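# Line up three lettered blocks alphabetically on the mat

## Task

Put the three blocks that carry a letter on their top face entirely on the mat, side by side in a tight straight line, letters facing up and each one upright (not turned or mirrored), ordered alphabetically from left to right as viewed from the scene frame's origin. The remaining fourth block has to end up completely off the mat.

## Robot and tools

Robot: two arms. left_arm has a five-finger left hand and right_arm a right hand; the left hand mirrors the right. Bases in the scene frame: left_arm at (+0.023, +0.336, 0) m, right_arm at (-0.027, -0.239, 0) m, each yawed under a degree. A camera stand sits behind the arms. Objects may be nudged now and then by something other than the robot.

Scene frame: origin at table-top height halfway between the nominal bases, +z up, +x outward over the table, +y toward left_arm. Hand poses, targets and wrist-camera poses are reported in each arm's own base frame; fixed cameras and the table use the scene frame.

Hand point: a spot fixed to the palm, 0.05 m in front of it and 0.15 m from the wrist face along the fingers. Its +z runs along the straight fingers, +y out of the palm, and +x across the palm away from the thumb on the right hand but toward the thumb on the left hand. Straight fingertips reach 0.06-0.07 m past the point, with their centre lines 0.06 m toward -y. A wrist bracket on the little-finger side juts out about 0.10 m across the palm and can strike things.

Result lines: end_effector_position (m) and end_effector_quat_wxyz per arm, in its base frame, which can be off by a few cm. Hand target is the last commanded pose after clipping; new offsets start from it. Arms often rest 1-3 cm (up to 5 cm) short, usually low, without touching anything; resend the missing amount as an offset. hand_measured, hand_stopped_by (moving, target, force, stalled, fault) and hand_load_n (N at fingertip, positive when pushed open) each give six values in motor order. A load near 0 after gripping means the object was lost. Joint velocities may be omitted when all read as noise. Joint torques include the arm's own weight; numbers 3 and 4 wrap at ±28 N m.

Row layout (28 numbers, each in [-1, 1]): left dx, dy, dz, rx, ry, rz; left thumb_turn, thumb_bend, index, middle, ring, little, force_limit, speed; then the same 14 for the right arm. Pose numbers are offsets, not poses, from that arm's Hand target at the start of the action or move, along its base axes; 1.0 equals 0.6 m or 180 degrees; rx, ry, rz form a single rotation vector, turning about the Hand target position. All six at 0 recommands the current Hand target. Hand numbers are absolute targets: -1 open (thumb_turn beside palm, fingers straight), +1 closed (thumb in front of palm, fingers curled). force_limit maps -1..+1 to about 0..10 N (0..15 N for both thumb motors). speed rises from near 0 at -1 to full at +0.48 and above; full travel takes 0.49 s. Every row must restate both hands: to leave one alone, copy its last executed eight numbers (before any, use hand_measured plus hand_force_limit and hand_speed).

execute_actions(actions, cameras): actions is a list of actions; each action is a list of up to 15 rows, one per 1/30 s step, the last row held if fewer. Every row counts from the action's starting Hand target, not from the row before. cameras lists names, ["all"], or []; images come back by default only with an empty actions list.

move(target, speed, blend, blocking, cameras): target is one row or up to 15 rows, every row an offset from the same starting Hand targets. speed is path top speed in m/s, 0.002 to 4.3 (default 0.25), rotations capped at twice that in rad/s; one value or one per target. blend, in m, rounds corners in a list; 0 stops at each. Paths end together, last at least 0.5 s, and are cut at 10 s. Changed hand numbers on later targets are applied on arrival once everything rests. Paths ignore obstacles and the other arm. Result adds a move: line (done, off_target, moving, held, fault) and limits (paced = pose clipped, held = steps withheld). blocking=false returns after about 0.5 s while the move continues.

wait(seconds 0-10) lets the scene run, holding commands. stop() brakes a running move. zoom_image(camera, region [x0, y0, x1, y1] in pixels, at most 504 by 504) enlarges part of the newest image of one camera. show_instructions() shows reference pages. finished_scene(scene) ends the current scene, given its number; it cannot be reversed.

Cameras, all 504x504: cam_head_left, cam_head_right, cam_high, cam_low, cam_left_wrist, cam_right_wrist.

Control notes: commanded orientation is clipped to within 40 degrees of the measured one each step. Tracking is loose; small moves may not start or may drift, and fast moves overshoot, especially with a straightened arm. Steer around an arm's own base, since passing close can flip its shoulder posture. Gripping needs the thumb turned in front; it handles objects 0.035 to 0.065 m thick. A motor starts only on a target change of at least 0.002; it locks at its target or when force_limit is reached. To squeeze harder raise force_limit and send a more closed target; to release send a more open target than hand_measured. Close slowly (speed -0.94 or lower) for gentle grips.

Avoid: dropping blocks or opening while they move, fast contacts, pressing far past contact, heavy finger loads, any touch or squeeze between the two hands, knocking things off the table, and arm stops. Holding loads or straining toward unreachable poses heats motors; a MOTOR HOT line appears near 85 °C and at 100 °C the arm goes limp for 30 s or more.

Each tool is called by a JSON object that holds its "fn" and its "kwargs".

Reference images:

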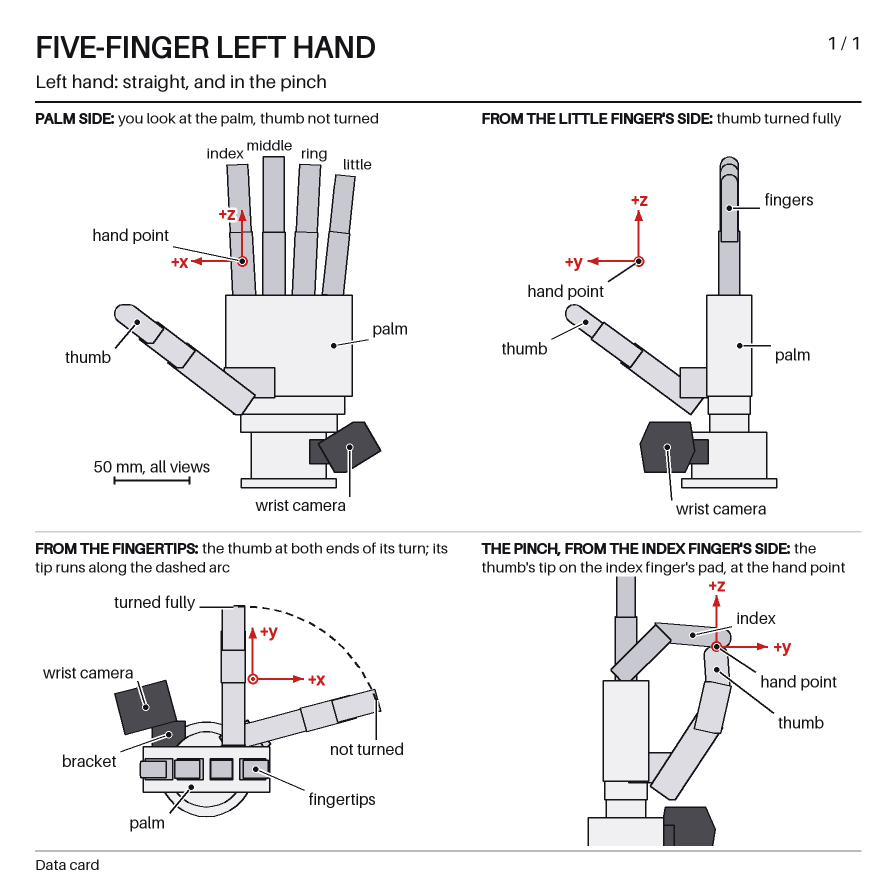

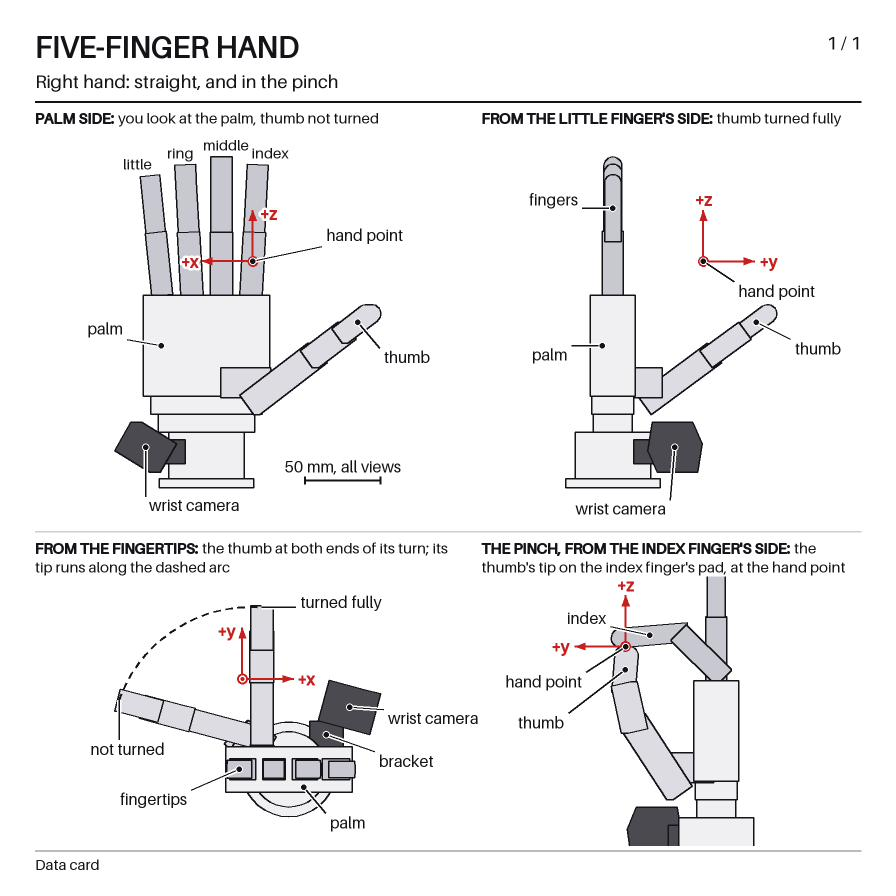

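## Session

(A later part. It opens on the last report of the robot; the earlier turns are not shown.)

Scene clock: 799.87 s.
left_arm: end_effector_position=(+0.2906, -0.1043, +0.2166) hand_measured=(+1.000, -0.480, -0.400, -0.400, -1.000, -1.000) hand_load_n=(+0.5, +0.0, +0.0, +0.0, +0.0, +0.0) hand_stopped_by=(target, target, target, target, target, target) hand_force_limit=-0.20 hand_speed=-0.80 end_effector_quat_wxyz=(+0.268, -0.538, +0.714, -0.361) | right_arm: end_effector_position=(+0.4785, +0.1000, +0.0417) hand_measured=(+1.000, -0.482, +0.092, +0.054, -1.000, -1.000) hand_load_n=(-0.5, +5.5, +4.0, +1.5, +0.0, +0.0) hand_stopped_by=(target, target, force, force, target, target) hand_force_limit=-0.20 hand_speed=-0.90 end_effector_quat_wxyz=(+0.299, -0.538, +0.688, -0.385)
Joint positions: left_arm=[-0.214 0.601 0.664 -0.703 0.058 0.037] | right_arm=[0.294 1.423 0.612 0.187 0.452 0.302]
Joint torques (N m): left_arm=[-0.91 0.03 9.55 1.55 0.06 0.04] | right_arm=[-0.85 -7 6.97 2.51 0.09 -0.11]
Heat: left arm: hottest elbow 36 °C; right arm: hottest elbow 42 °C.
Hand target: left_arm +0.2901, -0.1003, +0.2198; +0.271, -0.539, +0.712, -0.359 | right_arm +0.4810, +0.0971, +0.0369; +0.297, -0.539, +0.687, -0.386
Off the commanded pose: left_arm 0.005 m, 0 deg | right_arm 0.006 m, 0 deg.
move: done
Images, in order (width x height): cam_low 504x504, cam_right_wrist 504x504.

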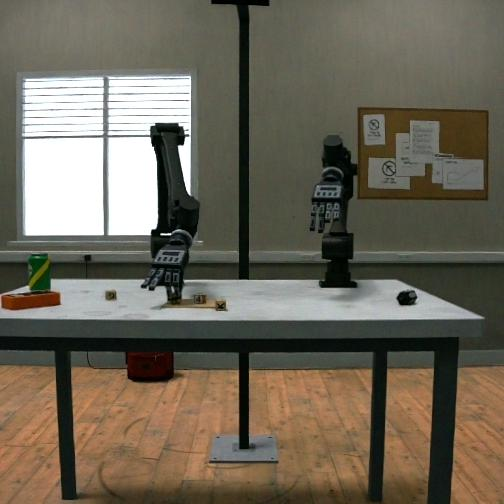

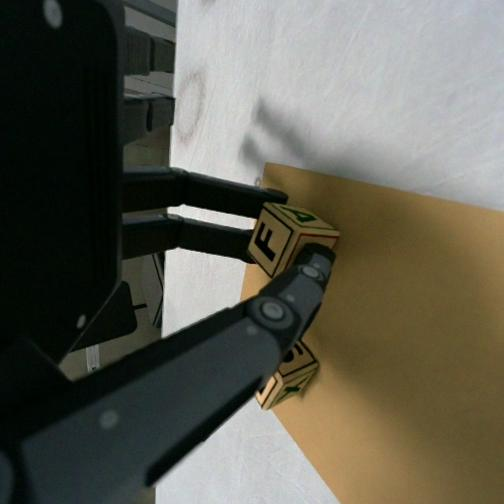

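{"fn": "move", "kwargs": {"target": [[0,0,0,0,0,0,1,-0.48,-0.4,-0.4,-1,-1,-0.2,-0.8,0,0,0.006,0,0,0,1,-0.48,0.8,0.8,-1,-1,-0.2,-0.9],[0,0,0,0,0,0,1,-0.48,-0.4,-0.4,-1,-1,-0.2,-0.8,0.0,0.055,0.006,0,0,0,1,-0.48,0.8,0.8,-1,-1,-0.2,-0.9]], "speed": 0.05, "cameras": ["cam_low","cam_right_wrist"]}}

{"fn": "zoom_image", "kwargs": {"camera": "cam_low", "region": [160, 280, 220, 320]}}

{"fn": "zoom_image", "kwargs": {"camera": "cam_right_wrist", "region": [180, 180, 380, 380]}}

Scene clock: 811.83 s.
left_arm: end_effector_position=(+0.2906, -0.1043, +0.2166) hand_measured=(+1.000, -0.480, -0.400, -0.400, -1.000, -1.000) hand_load_n=(+0.0, +0.0, +0.0, +0.0, +0.0, +0.0) hand_stopped_by=(target, target, target, target, target, target) hand_force_limit=-0.20 hand_speed=-0.80 end_effector_quat_wxyz=(+0.268, -0.538, +0.714, -0.361) | right_arm: end_effector_position=(+0.4705, +0.1195, +0.0381) hand_measured=(+1.000, -0.482, +0.092, +0.054, -1.000, -1.000) hand_load_n=(-1.0, +6.0, +4.0, +2.0, +0.0, +0.0) hand_stopped_by=(target, target, force, force, target, target) hand_force_limit=-0.20 hand_speed=-0.90 end_effector_quat_wxyz=(+0.294, -0.539, +0.687, -0.390)
Joint positions: left_arm=[-0.214 0.601 0.664 -0.703 0.058 0.037] | right_arm=[0.36 1.431 0.612 0.173 0.518 0.338]
Joint torques (N m): left_arm=[-0.97 0.09 9.54 1.54 0.06 0.04] | right_arm=[0.56 -6.48 9.58 1.14 0.25 0.11]
Heat: left arm: hottest elbow 36 °C; right arm: hottest elbow 41 °C.
Hand target: left_arm +0.2901, -0.1003, +0.2198; +0.271, -0.539, +0.712, -0.359 | right_arm +0.4809, +0.1301, +0.0405; +0.297, -0.539, +0.687, -0.386
Off the commanded pose: left_arm 0.005 m, 0 deg | right_arm 0.015 m, 1 deg.
move: off_target (right_arm)
Images, in order (width x height): cam_low 504x504, cam_right_wrist 504x504.

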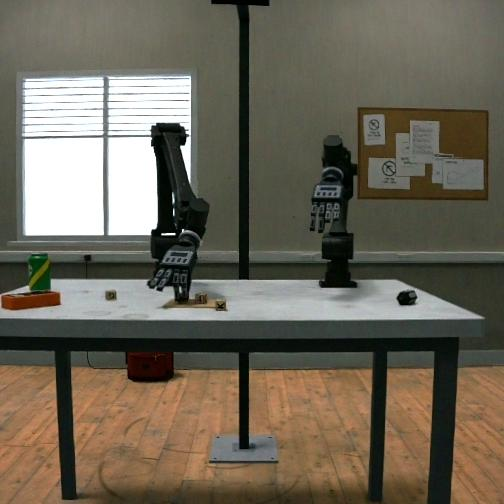

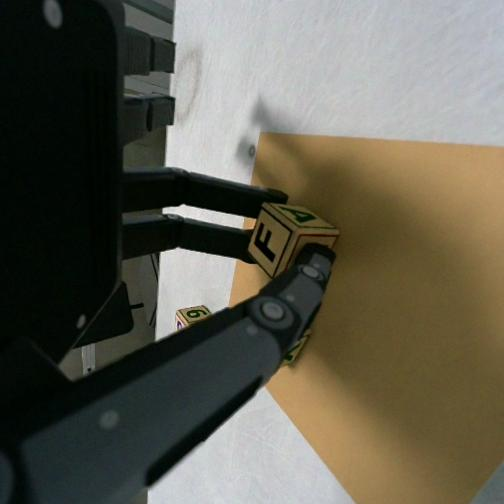

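Scaled by 8.400 from the camera's 504x504 image, which has a finer 720x720 frame.

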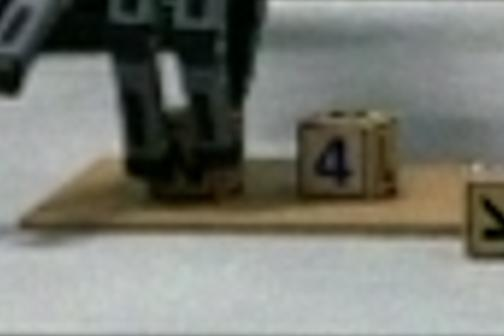

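Scaled by 2.520 from the camera's 504x504 image, which has a finer 720x720 frame.

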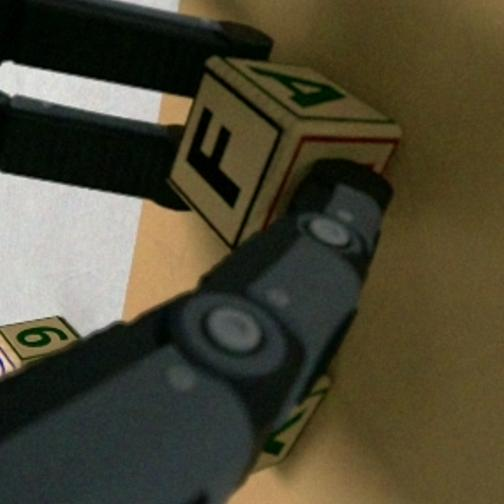

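{"fn": "move", "kwargs": {"target": [[0,0,0,0,0,0,1,-0.48,-0.4,-0.4,-1,-1,-0.2,-0.8,0.012,0,0.025,0,0,0,1,-0.48,0.8,0.8,-1,-1,-0.2,-0.9],[0,0,0,0,0,0,1,-0.48,-0.4,-0.4,-1,-1,-0.2,-0.8,0.014,0.025,0.02,0,0,0,1,-0.48,0.8,0.8,-1,-1,-0.2,-0.9]], "speed": 0.05, "cameras": ["cam_low","cam_right_wrist"]}}

{"fn": "zoom_image", "kwargs": {"camera": "cam_low", "region": [160, 280, 220, 320]}}

{"fn": "zoom_image", "kwargs": {"camera": "cam_right_wrist", "region": [180, 180, 380, 380]}}

Scene clock: 817.93 s.
left_arm: end_effector_position=(+0.2906, -0.1043, +0.2166) hand_measured=(+1.000, -0.480, -0.400, -0.400, -1.000, -1.000) hand_load_n=(+0.0, +0.0, +0.0, +0.0, +0.0, +0.0) hand_stopped_by=(target, target, target, target, target, target) hand_force_limit=-0.20 hand_speed=-0.80 end_effector_quat_wxyz=(+0.268, -0.538, +0.714, -0.361) | right_arm: end_effector_position=(+0.4756, +0.1351, +0.0451) hand_measured=(+1.000, -0.482, +0.092, +0.054, -1.000, -1.000) hand_load_n=(-0.5, +5.5, +4.0, +2.0, +0.0, +0.0) hand_stopped_by=(target, target, force, force, target, target) hand_force_limit=-0.20 hand_speed=-0.90 end_effector_quat_wxyz=(+0.290, -0.543, +0.687, -0.387)
Joint positions: left_arm=[-0.214 0.601 0.664 -0.703 0.058 0.037] | right_arm=[0.392 1.438 0.657 0.112 0.538 0.36]
Joint torques (N m): left_arm=[-0.97 0.03 9.55 1.57 0.05 0.05] | right_arm=[0.21 -7.24 10.15 1.24 0.4 0.06]
Heat: left arm: hottest elbow 36 °C; right arm: hottest elbow 41 °C.
Hand target: left_arm +0.2901, -0.1003, +0.2198; +0.271, -0.539, +0.712, -0.359 | right_arm +0.4893, +0.1451, +0.0524; +0.297, -0.539, +0.687, -0.386
Off the commanded pose: left_arm 0.005 m, 0 deg | right_arm 0.019 m, 1 deg.
move: off_target (right_arm)
Images, in order (width x height): cam_low 504x504, cam_right_wrist 504x504.

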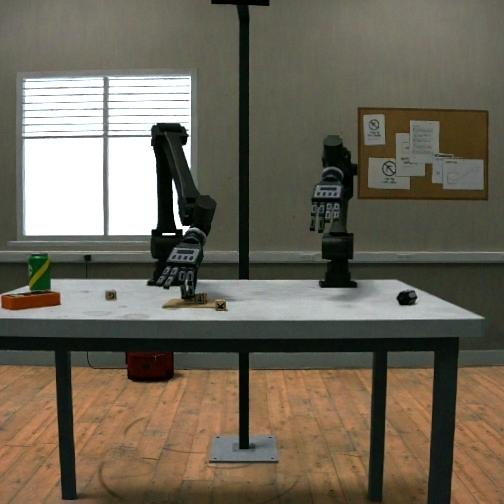

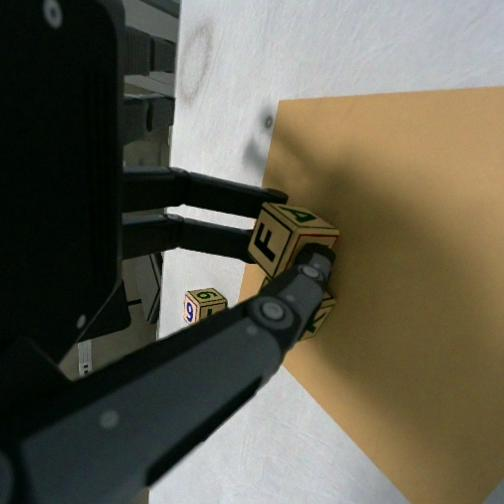

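Scaled by 8.400 from the camera's 504x504 image, which has a finer 720x720 frame.

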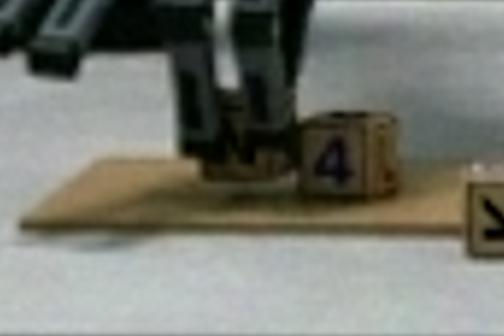

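Scaled by 2.520 from the camera's 504x504 image, which has a finer 720x720 frame.

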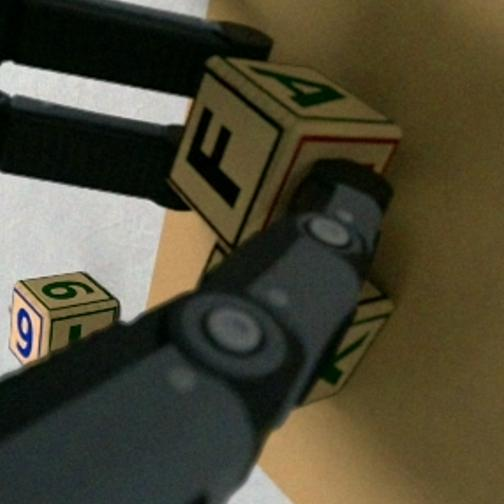

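{"fn": "move", "kwargs": {"target": [[0,0,0,0,0,0,1,-0.48,-0.4,-0.4,-1,-1,-0.2,-0.8,-0.02,0.008,0.0,0,0,0,1,-0.48,0.8,0.8,-1,-1,-0.2,-0.9]], "speed": 0.05, "cameras": ["cam_low","cam_right_wrist"]}}

{"fn": "zoom_image", "kwargs": {"camera": "cam_low", "region": [160, 280, 220, 320]}}

{"fn": "zoom_image", "kwargs": {"camera": "cam_right_wrist", "region": [180, 180, 380, 380]}}

Scene clock: 838.63 s.
left_arm: end_effector_position=(+0.2906, -0.1043, +0.2166) hand_measured=(+1.000, -0.480, -0.400, -0.400, -1.000, -1.000) hand_load_n=(+0.0, +0.0, +0.0, +0.0, +0.0, +0.0) hand_stopped_by=(target, target, target, target, target, target) hand_force_limit=-0.20 hand_speed=-0.80 end_effector_quat_wxyz=(+0.268, -0.538, +0.714, -0.361) | right_arm: end_effector_position=(+0.4720, +0.1421, +0.0445) hand_measured=(+1.000, -0.482, +0.092, +0.054, -1.000, -1.000) hand_load_n=(-0.5, +6.0, +4.0, +2.0, +0.0, +0.0) hand_stopped_by=(target, target, force, force, target, target) hand_force_limit=-0.20 hand_speed=-0.90 end_effector_quat_wxyz=(+0.290, -0.542, +0.687, -0.387)
Joint positions: left_arm=[-0.214 0.601 0.664 -0.703 0.058 0.037] | right_arm=[0.415 1.438 0.657 0.102 0.557 0.377]
Joint torques (N m): left_arm=[-0.97 0.09 9.54 1.55 0.05 0.04] | right_arm=[0.32 -8.59 8.55 1.29 0.4 0.06]
Heat: left arm: hottest elbow 36 °C; right arm: hottest elbow 41 °C.
Hand target: left_arm +0.2901, -0.1003, +0.2198; +0.271, -0.539, +0.712, -0.359 | right_arm +0.4774, +0.1498, +0.0524; +0.297, -0.539, +0.687, -0.386
Off the commanded pose: left_arm 0.005 m, 0 deg | right_arm 0.012 m, 1 deg.
move: off_target (right_arm)
Images, in order (width x height): cam_low 504x504, cam_right_wrist 504x504.

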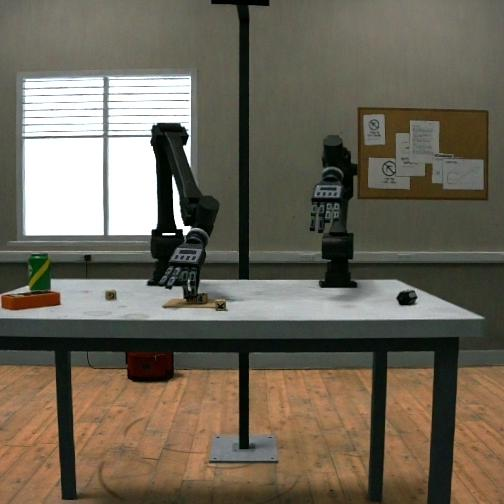

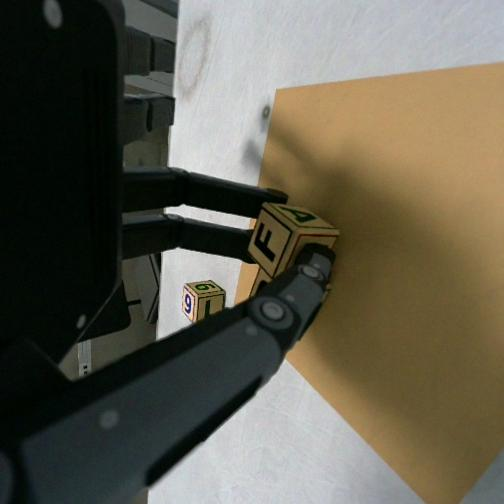

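Scaled by 8.400 from the camera's 504x504 image, which has a finer 720x720 frame.

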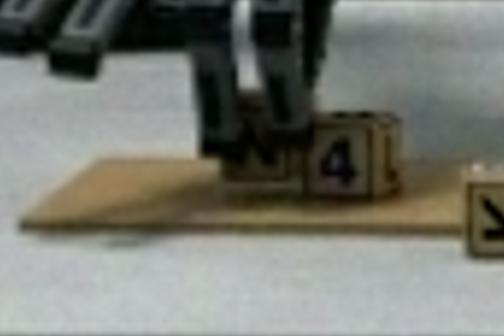

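Scaled by 2.520 from the camera's 504x504 image, which has a finer 720x720 frame.

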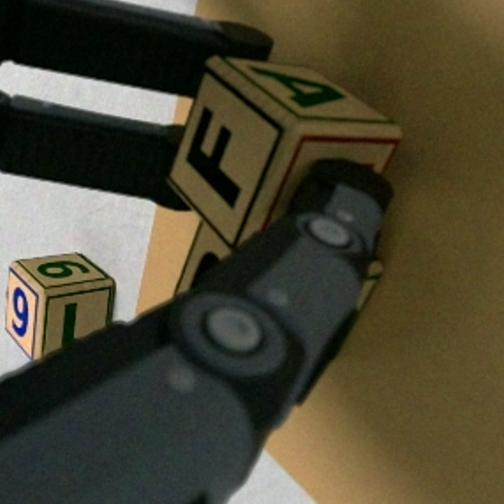

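{"fn": "move", "kwargs": {"target": [[0,0,0,0,0,0,1,-0.48,-0.4,-0.4,-1,-1,-0.2,-0.8,-0.013,-0.006,-0.002,0,0,0,1,-0.48,0.8,0.8,-1,-1,-0.2,-0.9]], "speed": 0.05, "cameras": ["cam_low","cam_right_wrist"]}}

{"fn": "zoom_image", "kwargs": {"camera": "cam_low", "region": [160, 280, 220, 320]}}

{"fn": "zoom_image", "kwargs": {"camera": "cam_right_wrist", "region": [180, 180, 380, 380]}}

Scene clock: 848.37 s.
left_arm: end_effector_position=(+0.2906, -0.1043, +0.2166) hand_measured=(+1.000, -0.480, -0.400, -0.400, -1.000, -1.000) hand_load_n=(+0.0, +0.0, +0.0, +0.0, +0.0, +0.0) hand_stopped_by=(target, target, target, target, target, target) hand_force_limit=-0.20 hand_speed=-0.80 end_effector_quat_wxyz=(+0.268, -0.538, +0.714, -0.361) | right_arm: end_effector_position=(+0.4724, +0.1425, +0.0472) hand_measured=(+1.000, -0.482, +0.092, +0.054, -1.000, -1.000) hand_load_n=(-1.0, +6.0, +4.0, +2.0, -0.5, +0.0) hand_stopped_by=(target, target, force, force, target, target) hand_force_limit=-0.20 hand_speed=-0.90 end_effector_quat_wxyz=(+0.292, -0.541, +0.687, -0.388)
Joint positions: left_arm=[-0.214 0.601 0.664 -0.703 0.058 0.037] | right_arm=[0.415 1.432 0.657 0.102 0.557 0.377]
Joint torques (N m): left_arm=[-0.91 0.03 9.55 1.57 0.06 0.04] | right_arm=[0.32 -9.76 6.79 1.44 0.38 0.08]
Heat: left arm: hottest elbow 36 °C; right arm: hottest elbow 41 °C.
Hand target: left_arm +0.2901, -0.1003, +0.2198; +0.271, -0.539, +0.712, -0.359 | right_arm +0.4695, +0.1464, +0.0513; +0.297, -0.539, +0.687, -0.386
Off the commanded pose: left_arm 0.005 m, 0 deg | right_arm 0.006 m, 1 deg.
move: done
Images, in order (width x height): cam_low 504x504, cam_right_wrist 504x504.

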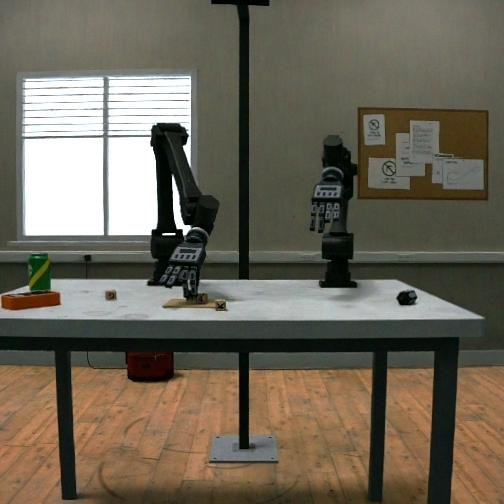

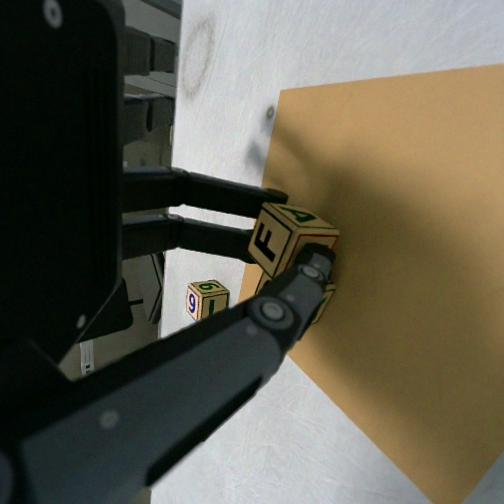

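Scaled by 8.400 from the camera's 504x504 image, which has a finer 720x720 frame.

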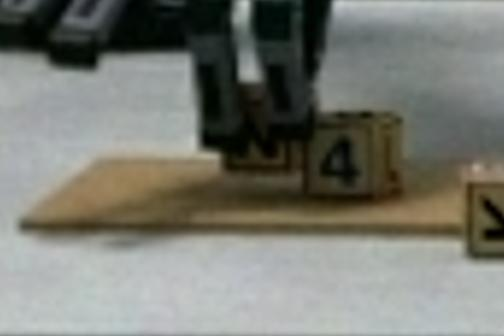

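Scaled by 2.520 from the camera's 504x504 image, which has a finer 720x720 frame.

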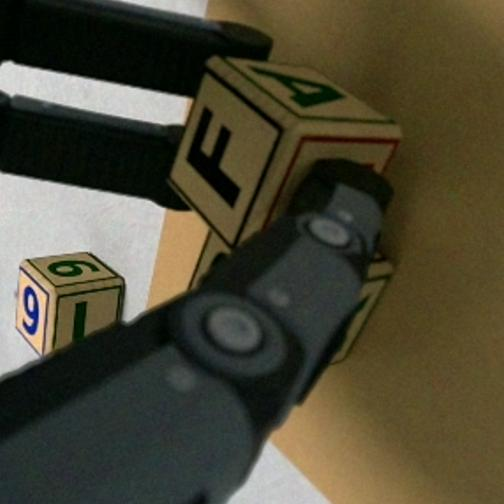

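{"fn": "move", "kwargs": {"target": [[0,0,0,0,0,0,1,-0.48,-0.4,-0.4,-1,-1,-0.2,-0.8,-0.017,-0.002,-0.012,0,0,0,1,-0.48,0.8,0.8,-1,-1,-0.2,-0.9]], "speed": 0.05, "cameras": ["cam_low","cam_right_wrist"]}}

{"fn": "zoom_image", "kwargs": {"camera": "cam_low", "region": [160, 280, 220, 320]}}

{"fn": "zoom_image", "kwargs": {"camera": "cam_right_wrist", "region": [180, 180, 380, 380]}}

Scene clock: 853.53 s.
left_arm: end_effector_position=(+0.2906, -0.1043, +0.2166) hand_measured=(+1.000, -0.480, -0.400, -0.400, -1.000, -1.000) hand_load_n=(+0.0, +0.0, +0.0, +0.0, +0.0, +0.0) hand_stopped_by=(target, target, target, target, target, target) hand_force_limit=-0.20 hand_speed=-0.80 end_effector_quat_wxyz=(+0.268, -0.538, +0.714, -0.361) | right_arm: end_effector_position=(+0.4590, +0.1392, +0.0381) hand_measured=(+1.000, -0.482, +0.092, +0.054, -1.000, -1.000) hand_load_n=(-1.0, +6.0, +4.0, +2.0, +0.0, +0.0) hand_stopped_by=(target, target, force, force, target, target) hand_force_limit=-0.20 hand_speed=-0.90 end_effector_quat_wxyz=(+0.285, -0.544, +0.688, -0.386)
Joint positions: left_arm=[-0.214 0.601 0.664 -0.703 0.058 0.037] | right_arm=[0.422 1.422 0.625 0.104 0.564 0.384]
Joint torques (N m): left_arm=[-0.91 0.03 9.54 1.55 0.05 0.04] | right_arm=[0.44 -9.23 6.64 2.1 0.41 0.1]
Heat: left arm: hottest elbow 36 °C; right arm: hottest elbow 41 °C.
Hand target: left_arm +0.2901, -0.1003, +0.2198; +0.271, -0.539, +0.712, -0.359 | right_arm +0.4594, +0.1451, +0.0442; +0.298, -0.539, +0.687, -0.386
Off the commanded pose: left_arm 0.005 m, 0 deg | right_arm 0.009 m, 2 deg.
move: done
Images, in order (width x height): cam_low 504x504, cam_right_wrist 504x504.

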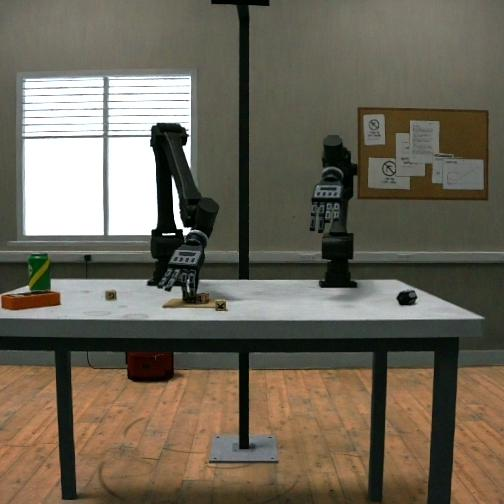

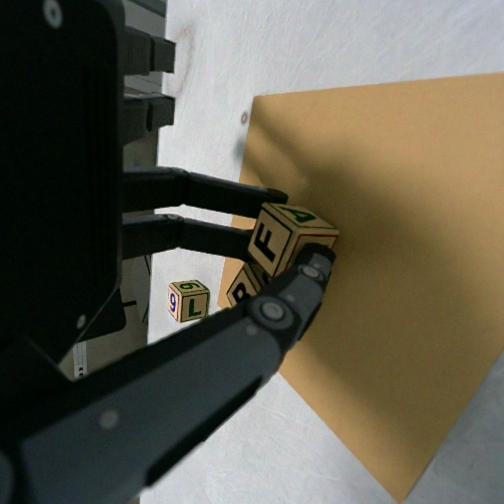

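Scaled by 8.400 from the camera's 504x504 image, which has a finer 720x720 frame.

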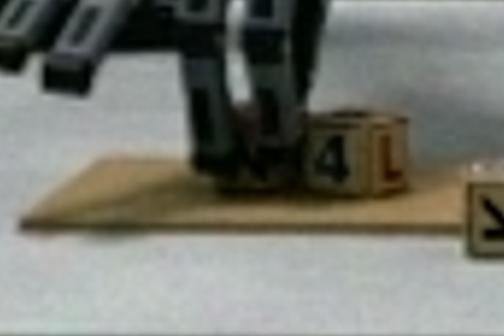

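Scaled by 2.520 from the camera's 504x504 image, which has a finer 720x720 frame.

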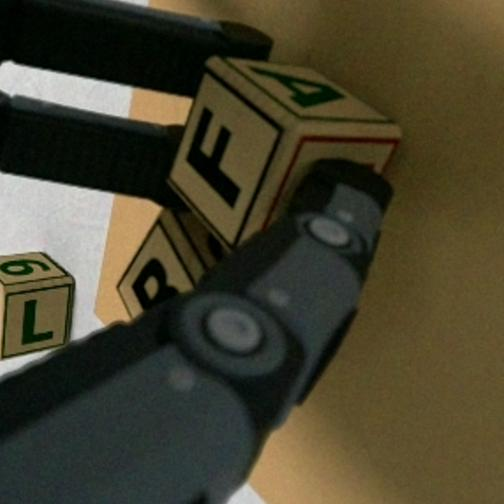

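{"fn": "move", "kwargs": {"target": [[0,0,0,0,0,0,1,-0.48,-0.4,-0.4,-1,-1,-0.2,-0.8,0.016,-0.012,0.02,0,0,0,1,-0.48,0.8,0.8,-1,-1,-0.2,-0.9],[0,0,0,0,0,0,1,-0.48,-0.4,-0.4,-1,-1,-0.2,-0.8,0.016,-0.032,0.012,0,0,0,1,-0.48,0.8,0.8,-1,-1,-0.2,-0.9]], "speed": 0.05, "cameras": ["cam_low","cam_right_wrist","cam_head_left"]}}

{"fn": "zoom_image", "kwargs": {"camera": "cam_low", "region": [160, 280, 220, 320]}}

{"fn": "zoom_image", "kwargs": {"camera": "cam_right_wrist", "region": [180, 180, 380, 380]}}

{"fn": "zoom_image", "kwargs": {"camera": "cam_head_left", "region": [230, 180, 290, 240]}}

Scene clock: 868.13 s.
left_arm: end_effector_position=(+0.2906, -0.1043, +0.2166) hand_measured=(+1.000, -0.480, -0.400, -0.400, -1.000, -1.000) hand_load_n=(+0.0, +0.0, -0.5, +0.0, +0.0, +0.0) hand_stopped_by=(target, target, target, target, target, target) hand_force_limit=-0.20 hand_speed=-0.80 end_effector_quat_wxyz=(+0.268, -0.538, +0.714, -0.361) | right_arm: end_effector_position=(+0.4626, +0.1279, +0.0414) hand_measured=(+1.000, -0.482, +0.092, +0.054, -1.000, -1.000) hand_load_n=(-1.0, +6.0, +4.0, +2.5, +0.0, +0.0) hand_stopped_by=(target, target, force, force, target, target) hand_force_limit=-0.20 hand_speed=-0.90 end_effector_quat_wxyz=(+0.286, -0.546, +0.690, -0.381)
Joint positions: left_arm=[-0.214 0.601 0.664 -0.703 0.058 0.037] | right_arm=[0.383 1.409 0.625 0.101 0.524 0.362]
Joint torques (N m): left_arm=[-0.97 0.09 9.55 1.55 0.06 0.04] | right_arm=[-1.14 -9.23 7.28 2.33 0.11 -0.13]
Heat: left arm: hottest elbow 36 °C; right arm: hottest elbow 40 °C.
Hand target: left_arm +0.2901, -0.1003, +0.2198; +0.271, -0.539, +0.712, -0.359 | right_arm +0.4691, +0.1260, +0.0514; +0.297, -0.539, +0.687, -0.386
Off the commanded pose: left_arm 0.005 m, 0 deg | right_arm 0.012 m, 2 deg.
move: off_target (right_arm)
Images, in order (width x height): cam_head_left 504x504, cam_low 504x504, cam_right_wrist 504x504.

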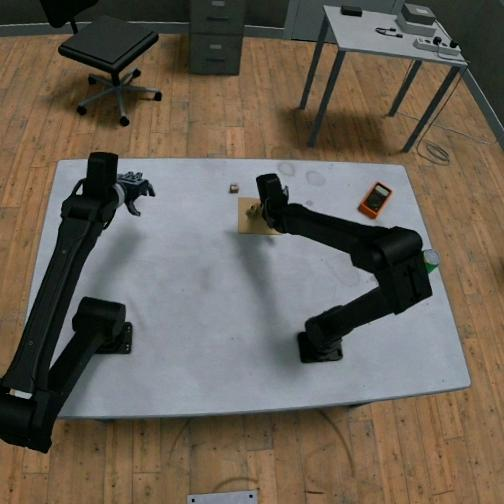

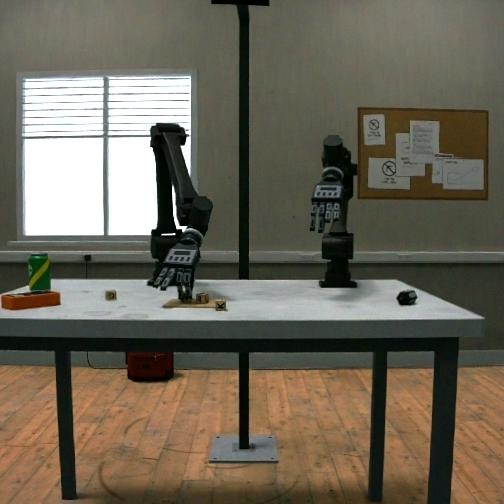

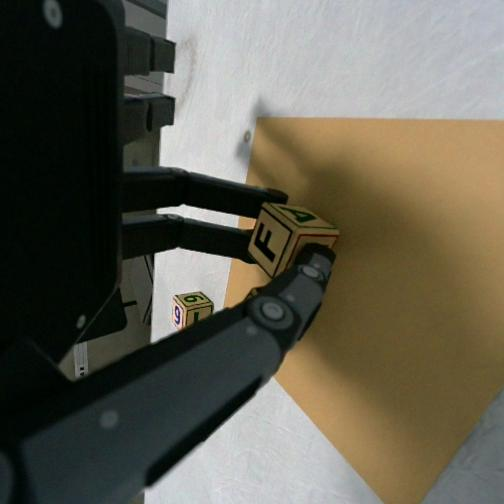

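Scaled by 8.400 from the camera's 504x504 image, which has a finer 720x720 frame.

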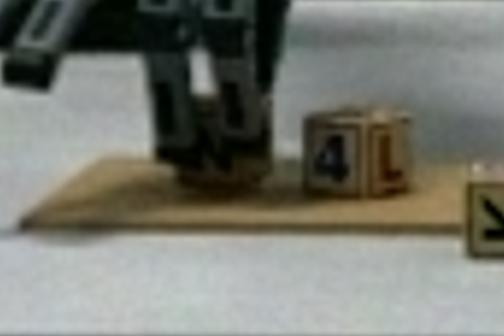

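Scaled by 2.520 from the camera's 504x504 image, which has a finer 720x720 frame.

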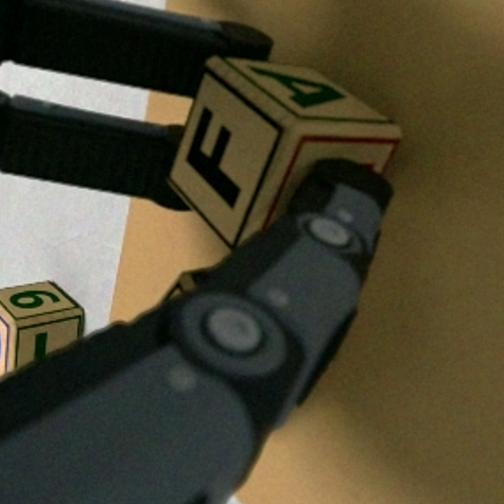

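Scaled by 8.400 from the camera's 504x504 image, which has a finer 720x720 frame.

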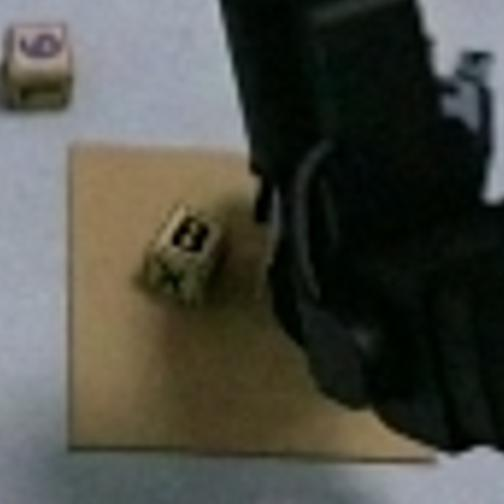

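{"fn": "move", "kwargs": {"target": [[0,0,0,0,0,0,1,-0.48,-0.4,-0.4,-1,-1,-0.2,-0.8,0,0,-0.014,0,0,0,1,-0.48,0.8,0.8,-1,-1,-0.2,-0.9],[0,0,0,0,0,0,1,-0.48,-0.4,-0.4,-1,-1,-0.2,-0.8,0,0,-0.014,0,0,0,1,-0.48,0.03,0,-1,-1,-0.2,-0.95],[0,0,0,0,0,0,1,-0.48,-0.4,-0.4,-1,-1,-0.2,-0.8,0,0,-0.014,0,0,0,1,-0.48,-0.4,-0.4,-1,-1,-0.2,-0.8],[0,0,0,0,0,0,1,-0.48,-0.4,-0.4,-1,-1,-0.2,-0.8,0.03,0,0.1,0,0,0,1,-0.48,-0.4,-0.4,-1,-1,-0.2,-0.8]], "speed": [0.05,0.05,0.05,0.12], "cameras": ["cam_low","cam_right_wrist"]}}

{"fn": "zoom_image", "kwargs": {"camera": "cam_low", "region": [160, 280, 220, 320]}}

Scene clock: 879.03 s.
left_arm: end_effector_position=(+0.2906, -0.1043, +0.2166) hand_measured=(+1.000, -0.480, -0.400, -0.400, -1.000, -1.000) hand_load_n=(+0.0, +0.0, +0.0, +0.0, +0.0, -0.5) hand_stopped_by=(target, target, target, target, target, target) hand_force_limit=-0.20 hand_speed=-0.80 end_effector_quat_wxyz=(+0.268, -0.538, +0.714, -0.361) | right_arm: end_effector_position=(+0.4717, +0.1256, +0.0916) hand_measured=(+1.000, -0.480, -0.400, -0.400, -1.000, -1.000) hand_load_n=(+0.0, +0.5, +0.0, +0.0, +0.0, +0.0) hand_stopped_by=(target, target, target, target, target, target) hand_force_limit=-0.20 hand_speed=-0.80 end_effector_quat_wxyz=(+0.287, -0.546, +0.689, -0.380)
Joint positions: left_arm=[-0.214 0.601 0.664 -0.703 0.058 0.037] | right_arm=[0.367 1.317 0.706 -0.066 0.51 0.349]
Joint torques (N m): left_arm=[-0.97 0.09 9.55 1.55 0.06 0.04] | right_arm=[-1.26 -8.18 11.1 1.24 0.11 -0.11]
Heat: left arm: hottest elbow 36 °C; right arm: hottest elbow 39 °C.
Hand target: left_arm +0.2901, -0.1003, +0.2198; +0.271, -0.539, +0.712, -0.359 | right_arm +0.4871, +0.1259, +0.1114; +0.297, -0.539, +0.687, -0.386
Off the commanded pose: left_arm 0.005 m, 0 deg | right_arm 0.025 m, 2 deg.
move: off_target (right_arm)
Images, in order (width x height): cam_low 504x504, cam_right_wrist 504x504.

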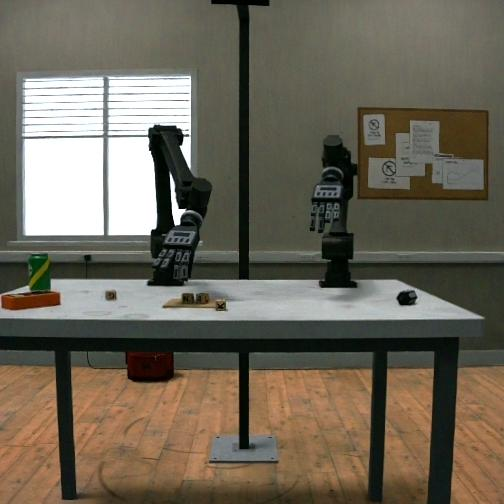

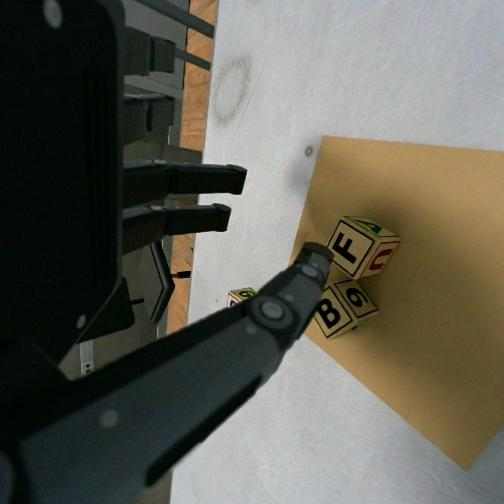

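Scaled by 8.400 from the camera's 504x504 image, which has a finer 720x720 frame.

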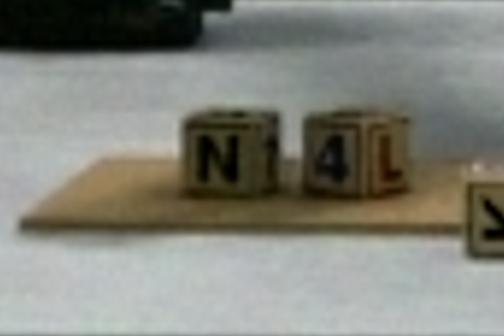

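{"fn": "move", "kwargs": {"target": [[0,0,0,0,0,0,1,-0.48,-0.4,-0.4,-1,-1,-0.2,-0.8,-0.1768,-0.3815,0.03,0,0,-0.2778,1,-0.48,-0.4,-0.4,-1,-1,-0.2,-0.8],[0,0,0,0,0,0,1,-0.48,-0.4,-0.4,-1,-1,-0.2,-0.8,-0.1768,-0.3815,-0.06,0,0,-0.2778,1,-0.48,-0.4,-0.4,-1,-1,-0.2,-0.8]], "speed": [0.3,0.15], "blend": [0.02,0], "cameras": ["cam_head_right","cam_low","cam_right_wrist"]}}

{"fn": "zoom_image", "kwargs": {"camera": "cam_head_right", "region": [220, 160, 320, 260]}}

{"fn": "zoom_image", "kwargs": {"camera": "cam_head_right", "region": [240, 190, 290, 240]}}

Scene clock: 885.93 s.
left_arm: end_effector_position=(+0.2906, -0.1043, +0.2166) hand_measured=(+1.000, -0.480, -0.400, -0.400, -1.000, -1.000) hand_load_n=(+0.0, +0.0, +0.0, +0.0, +0.0, +0.0) hand_stopped_by=(target, target, target, target, target, target) hand_force_limit=-0.20 hand_speed=-0.80 end_effector_quat_wxyz=(+0.268, -0.538, +0.714, -0.361) | right_arm: end_effector_position=(+0.3780, -0.0989, +0.0772) hand_measured=(+1.000, -0.480, -0.400, -0.400, -1.000, -1.000) hand_load_n=(+0.0, +0.5, +0.0, +0.0, +0.0, +0.0) hand_stopped_by=(target, target, target, target, target, target) hand_force_limit=-0.20 hand_speed=-0.80 end_effector_quat_wxyz=(+0.105, -0.207, +0.849, -0.475)
Joint positions: left_arm=[-0.214 0.601 0.664 -0.703 0.058 0.037] | right_arm=[0.027 1.163 0.573 -0.387 0.883 0.831]
Joint torques (N m): left_arm=[-0.91 0.03 9.55 1.57 0.06 0.04] | right_arm=[-1.26 -3.9 7.84 1.8 0.61 0.07]
Heat: left arm: hottest elbow 37 °C; right arm: hottest elbow 40 °C.
Hand target: left_arm +0.2901, -0.1003, +0.2198; +0.271, -0.539, +0.712, -0.359 | right_arm +0.3810, -0.1030, +0.0755; +0.106, -0.198, +0.850, -0.476
Off the commanded pose: left_arm 0.005 m, 0 deg | right_arm 0.005 m, 1 deg.
move: done
Images, in order (width x height): cam_head_right 504x504, cam_low 504x504, cam_right_wrist 504x504.

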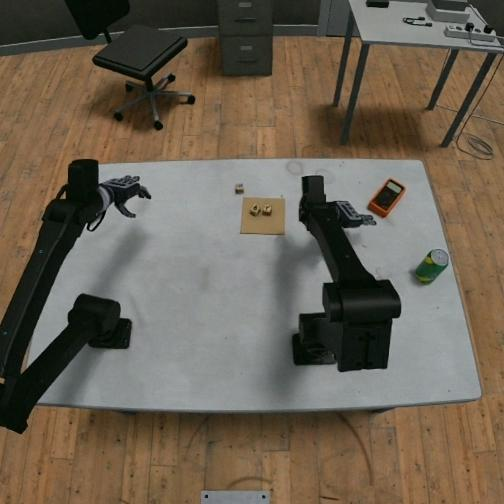

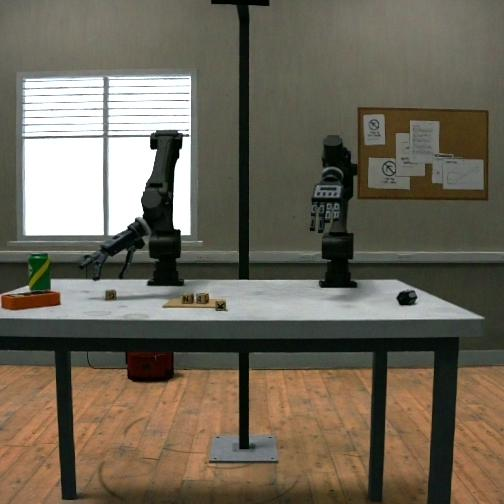

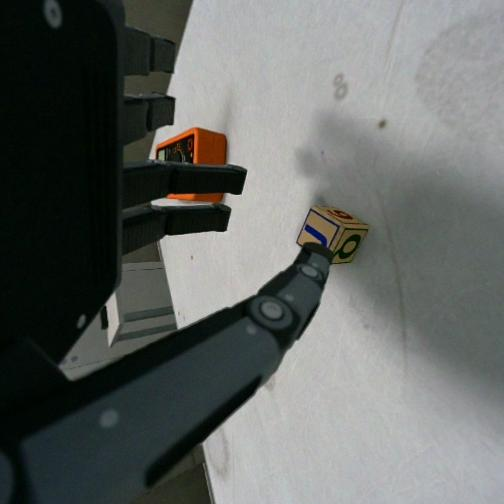

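Scaled by 5.040 from the camera's 504x504 image, which has a finer 720x720 frame.

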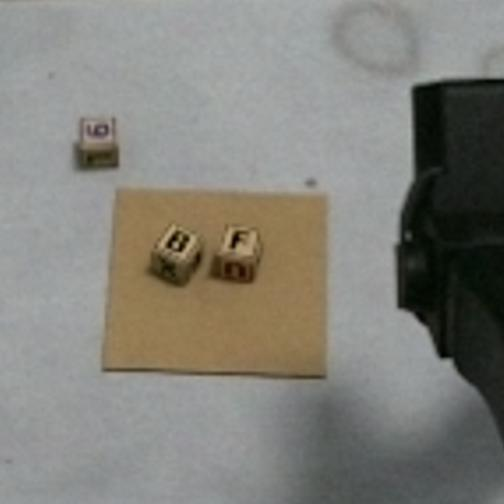

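Scaled by 10.080 from the camera's 504x504 image, which has a finer 720x720 frame.

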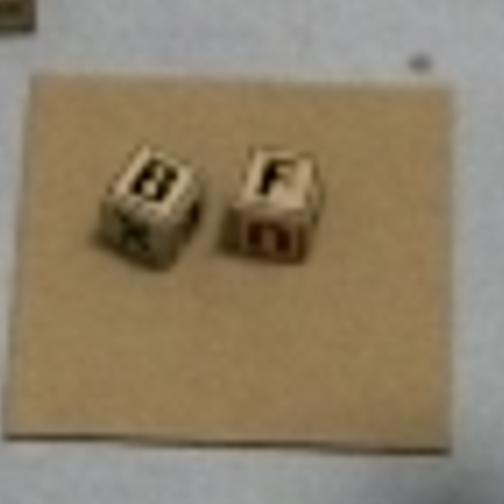

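{"fn": "move", "kwargs": {"target": [[0.18,-0.52,-0.16,0,0,-0.078,1,-0.48,-0.4,-0.4,-1,-1,-0.2,-0.8,0.008,0.003,-0.045,0,0,0,1,-0.48,-0.4,-0.4,-1,-1,-0.2,-0.8],[0.1915,-0.5578,-0.25,0,0,-0.078,1,-0.48,-0.4,-0.4,-1,-1,-0.2,-0.8,0.008,0.003,-0.045,0,0,0,1,-0.48,-0.4,-0.4,-1,-1,-0.2,-0.8]], "speed": [0.3,0.1], "blend": [0.01,0], "cameras": ["cam_head_right","cam_low","cam_right_wrist","cam_left_wrist"]}}

{"fn": "zoom_image", "kwargs": {"camera": "cam_left_wrist", "region": [80, 130, 280, 330]}}

{"fn": "zoom_image", "kwargs": {"camera": "cam_right_wrist", "region": [180, 150, 380, 350]}}

Scene clock: 902.33 s.
left_arm: end_effector_position=(+0.3927, -0.4124, +0.0557) hand_measured=(+1.000, -0.480, -0.400, -0.400, -1.000, -1.000) hand_load_n=(+0.0, +0.0, -0.5, +0.0, +0.0, +0.0) hand_stopped_by=(target, target, target, target, target, target) hand_force_limit=-0.20 hand_speed=-0.80 end_effector_quat_wxyz=(+0.223, -0.451, +0.782, -0.369) | right_arm: end_effector_position=(+0.3846, -0.0989, +0.0528) hand_measured=(+1.000, -0.480, -0.400, -0.400, -1.000, -1.000) hand_load_n=(+0.0, +0.0, +0.0, +0.0, -0.5, +0.0) hand_stopped_by=(target, target, target, target, target, target) hand_force_limit=-0.20 hand_speed=-0.80 end_effector_quat_wxyz=(+0.107, -0.204, +0.849, -0.475)
Joint positions: left_arm=[-0.822 1.586 0.924 -0.043 -0.246 -0.183] | right_arm=[0.027 1.239 0.55 -0.287 0.884 0.837]
Joint torques (N m): left_arm=[-2.67 -10.87 10.58 2.76 -0.28 -0.11] | right_arm=[-0.67 -4.25 7.06 1.73 0.68 0.08]
Heat: left arm: hottest elbow 37 °C; right arm: hottest elbow 40 °C.
Hand target: left_arm +0.4050, -0.4348, +0.0697; +0.225, -0.448, +0.773, -0.389 | right_arm +0.3858, -0.1011, +0.0484; +0.106, -0.198, +0.850, -0.476
Off the commanded pose: left_arm 0.029 m, 3 deg | right_arm 0.005 m, 1 deg.
move: off_target (left_arm)
Images, in order (width x height): cam_head_right 504x504, cam_low 504x504, cam_left_wrist 504x504, cam_right_wrist 504x504.

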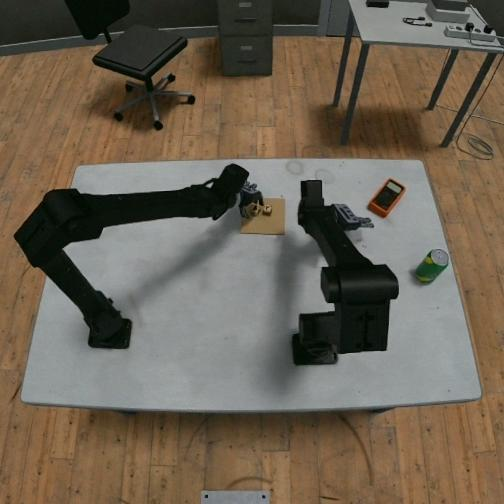

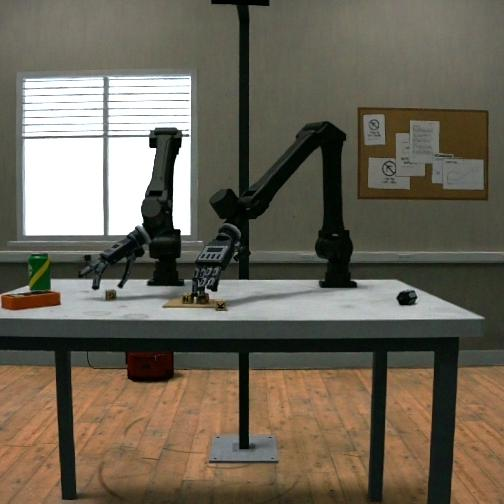

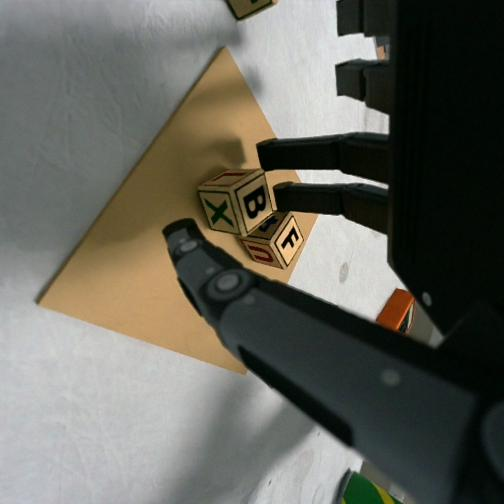

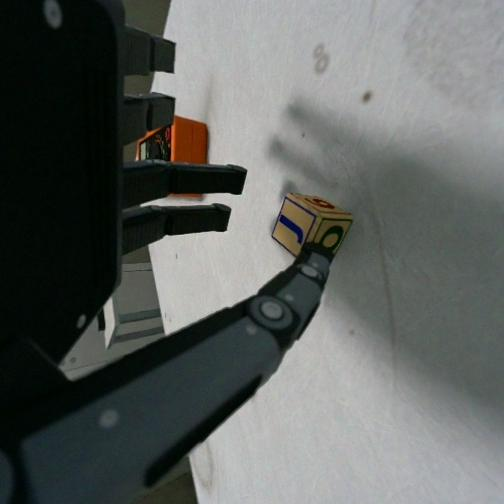

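Scaled by 2.520 from the camera's 504x504 image, which has a finer 720x720 frame.

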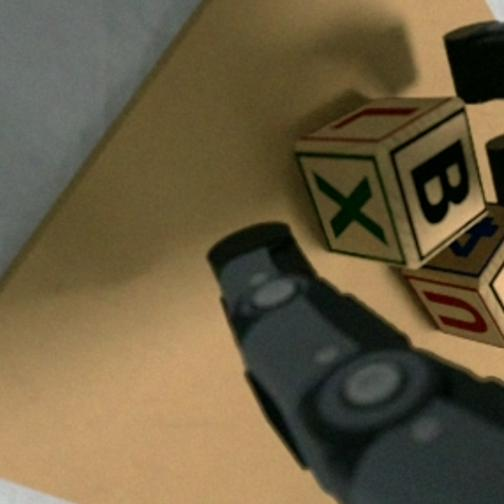

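Scaled by 2.520 from the camera's 504x504 image, which has a finer 720x720 frame.

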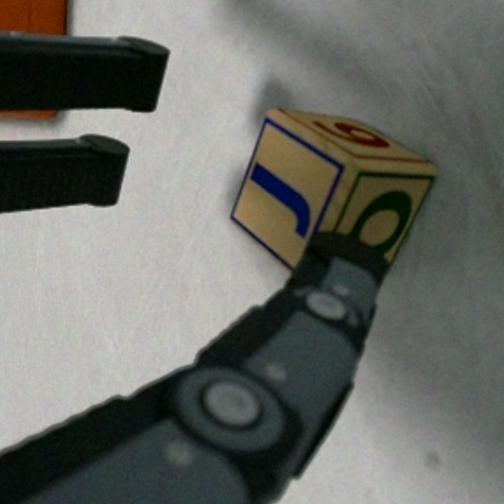

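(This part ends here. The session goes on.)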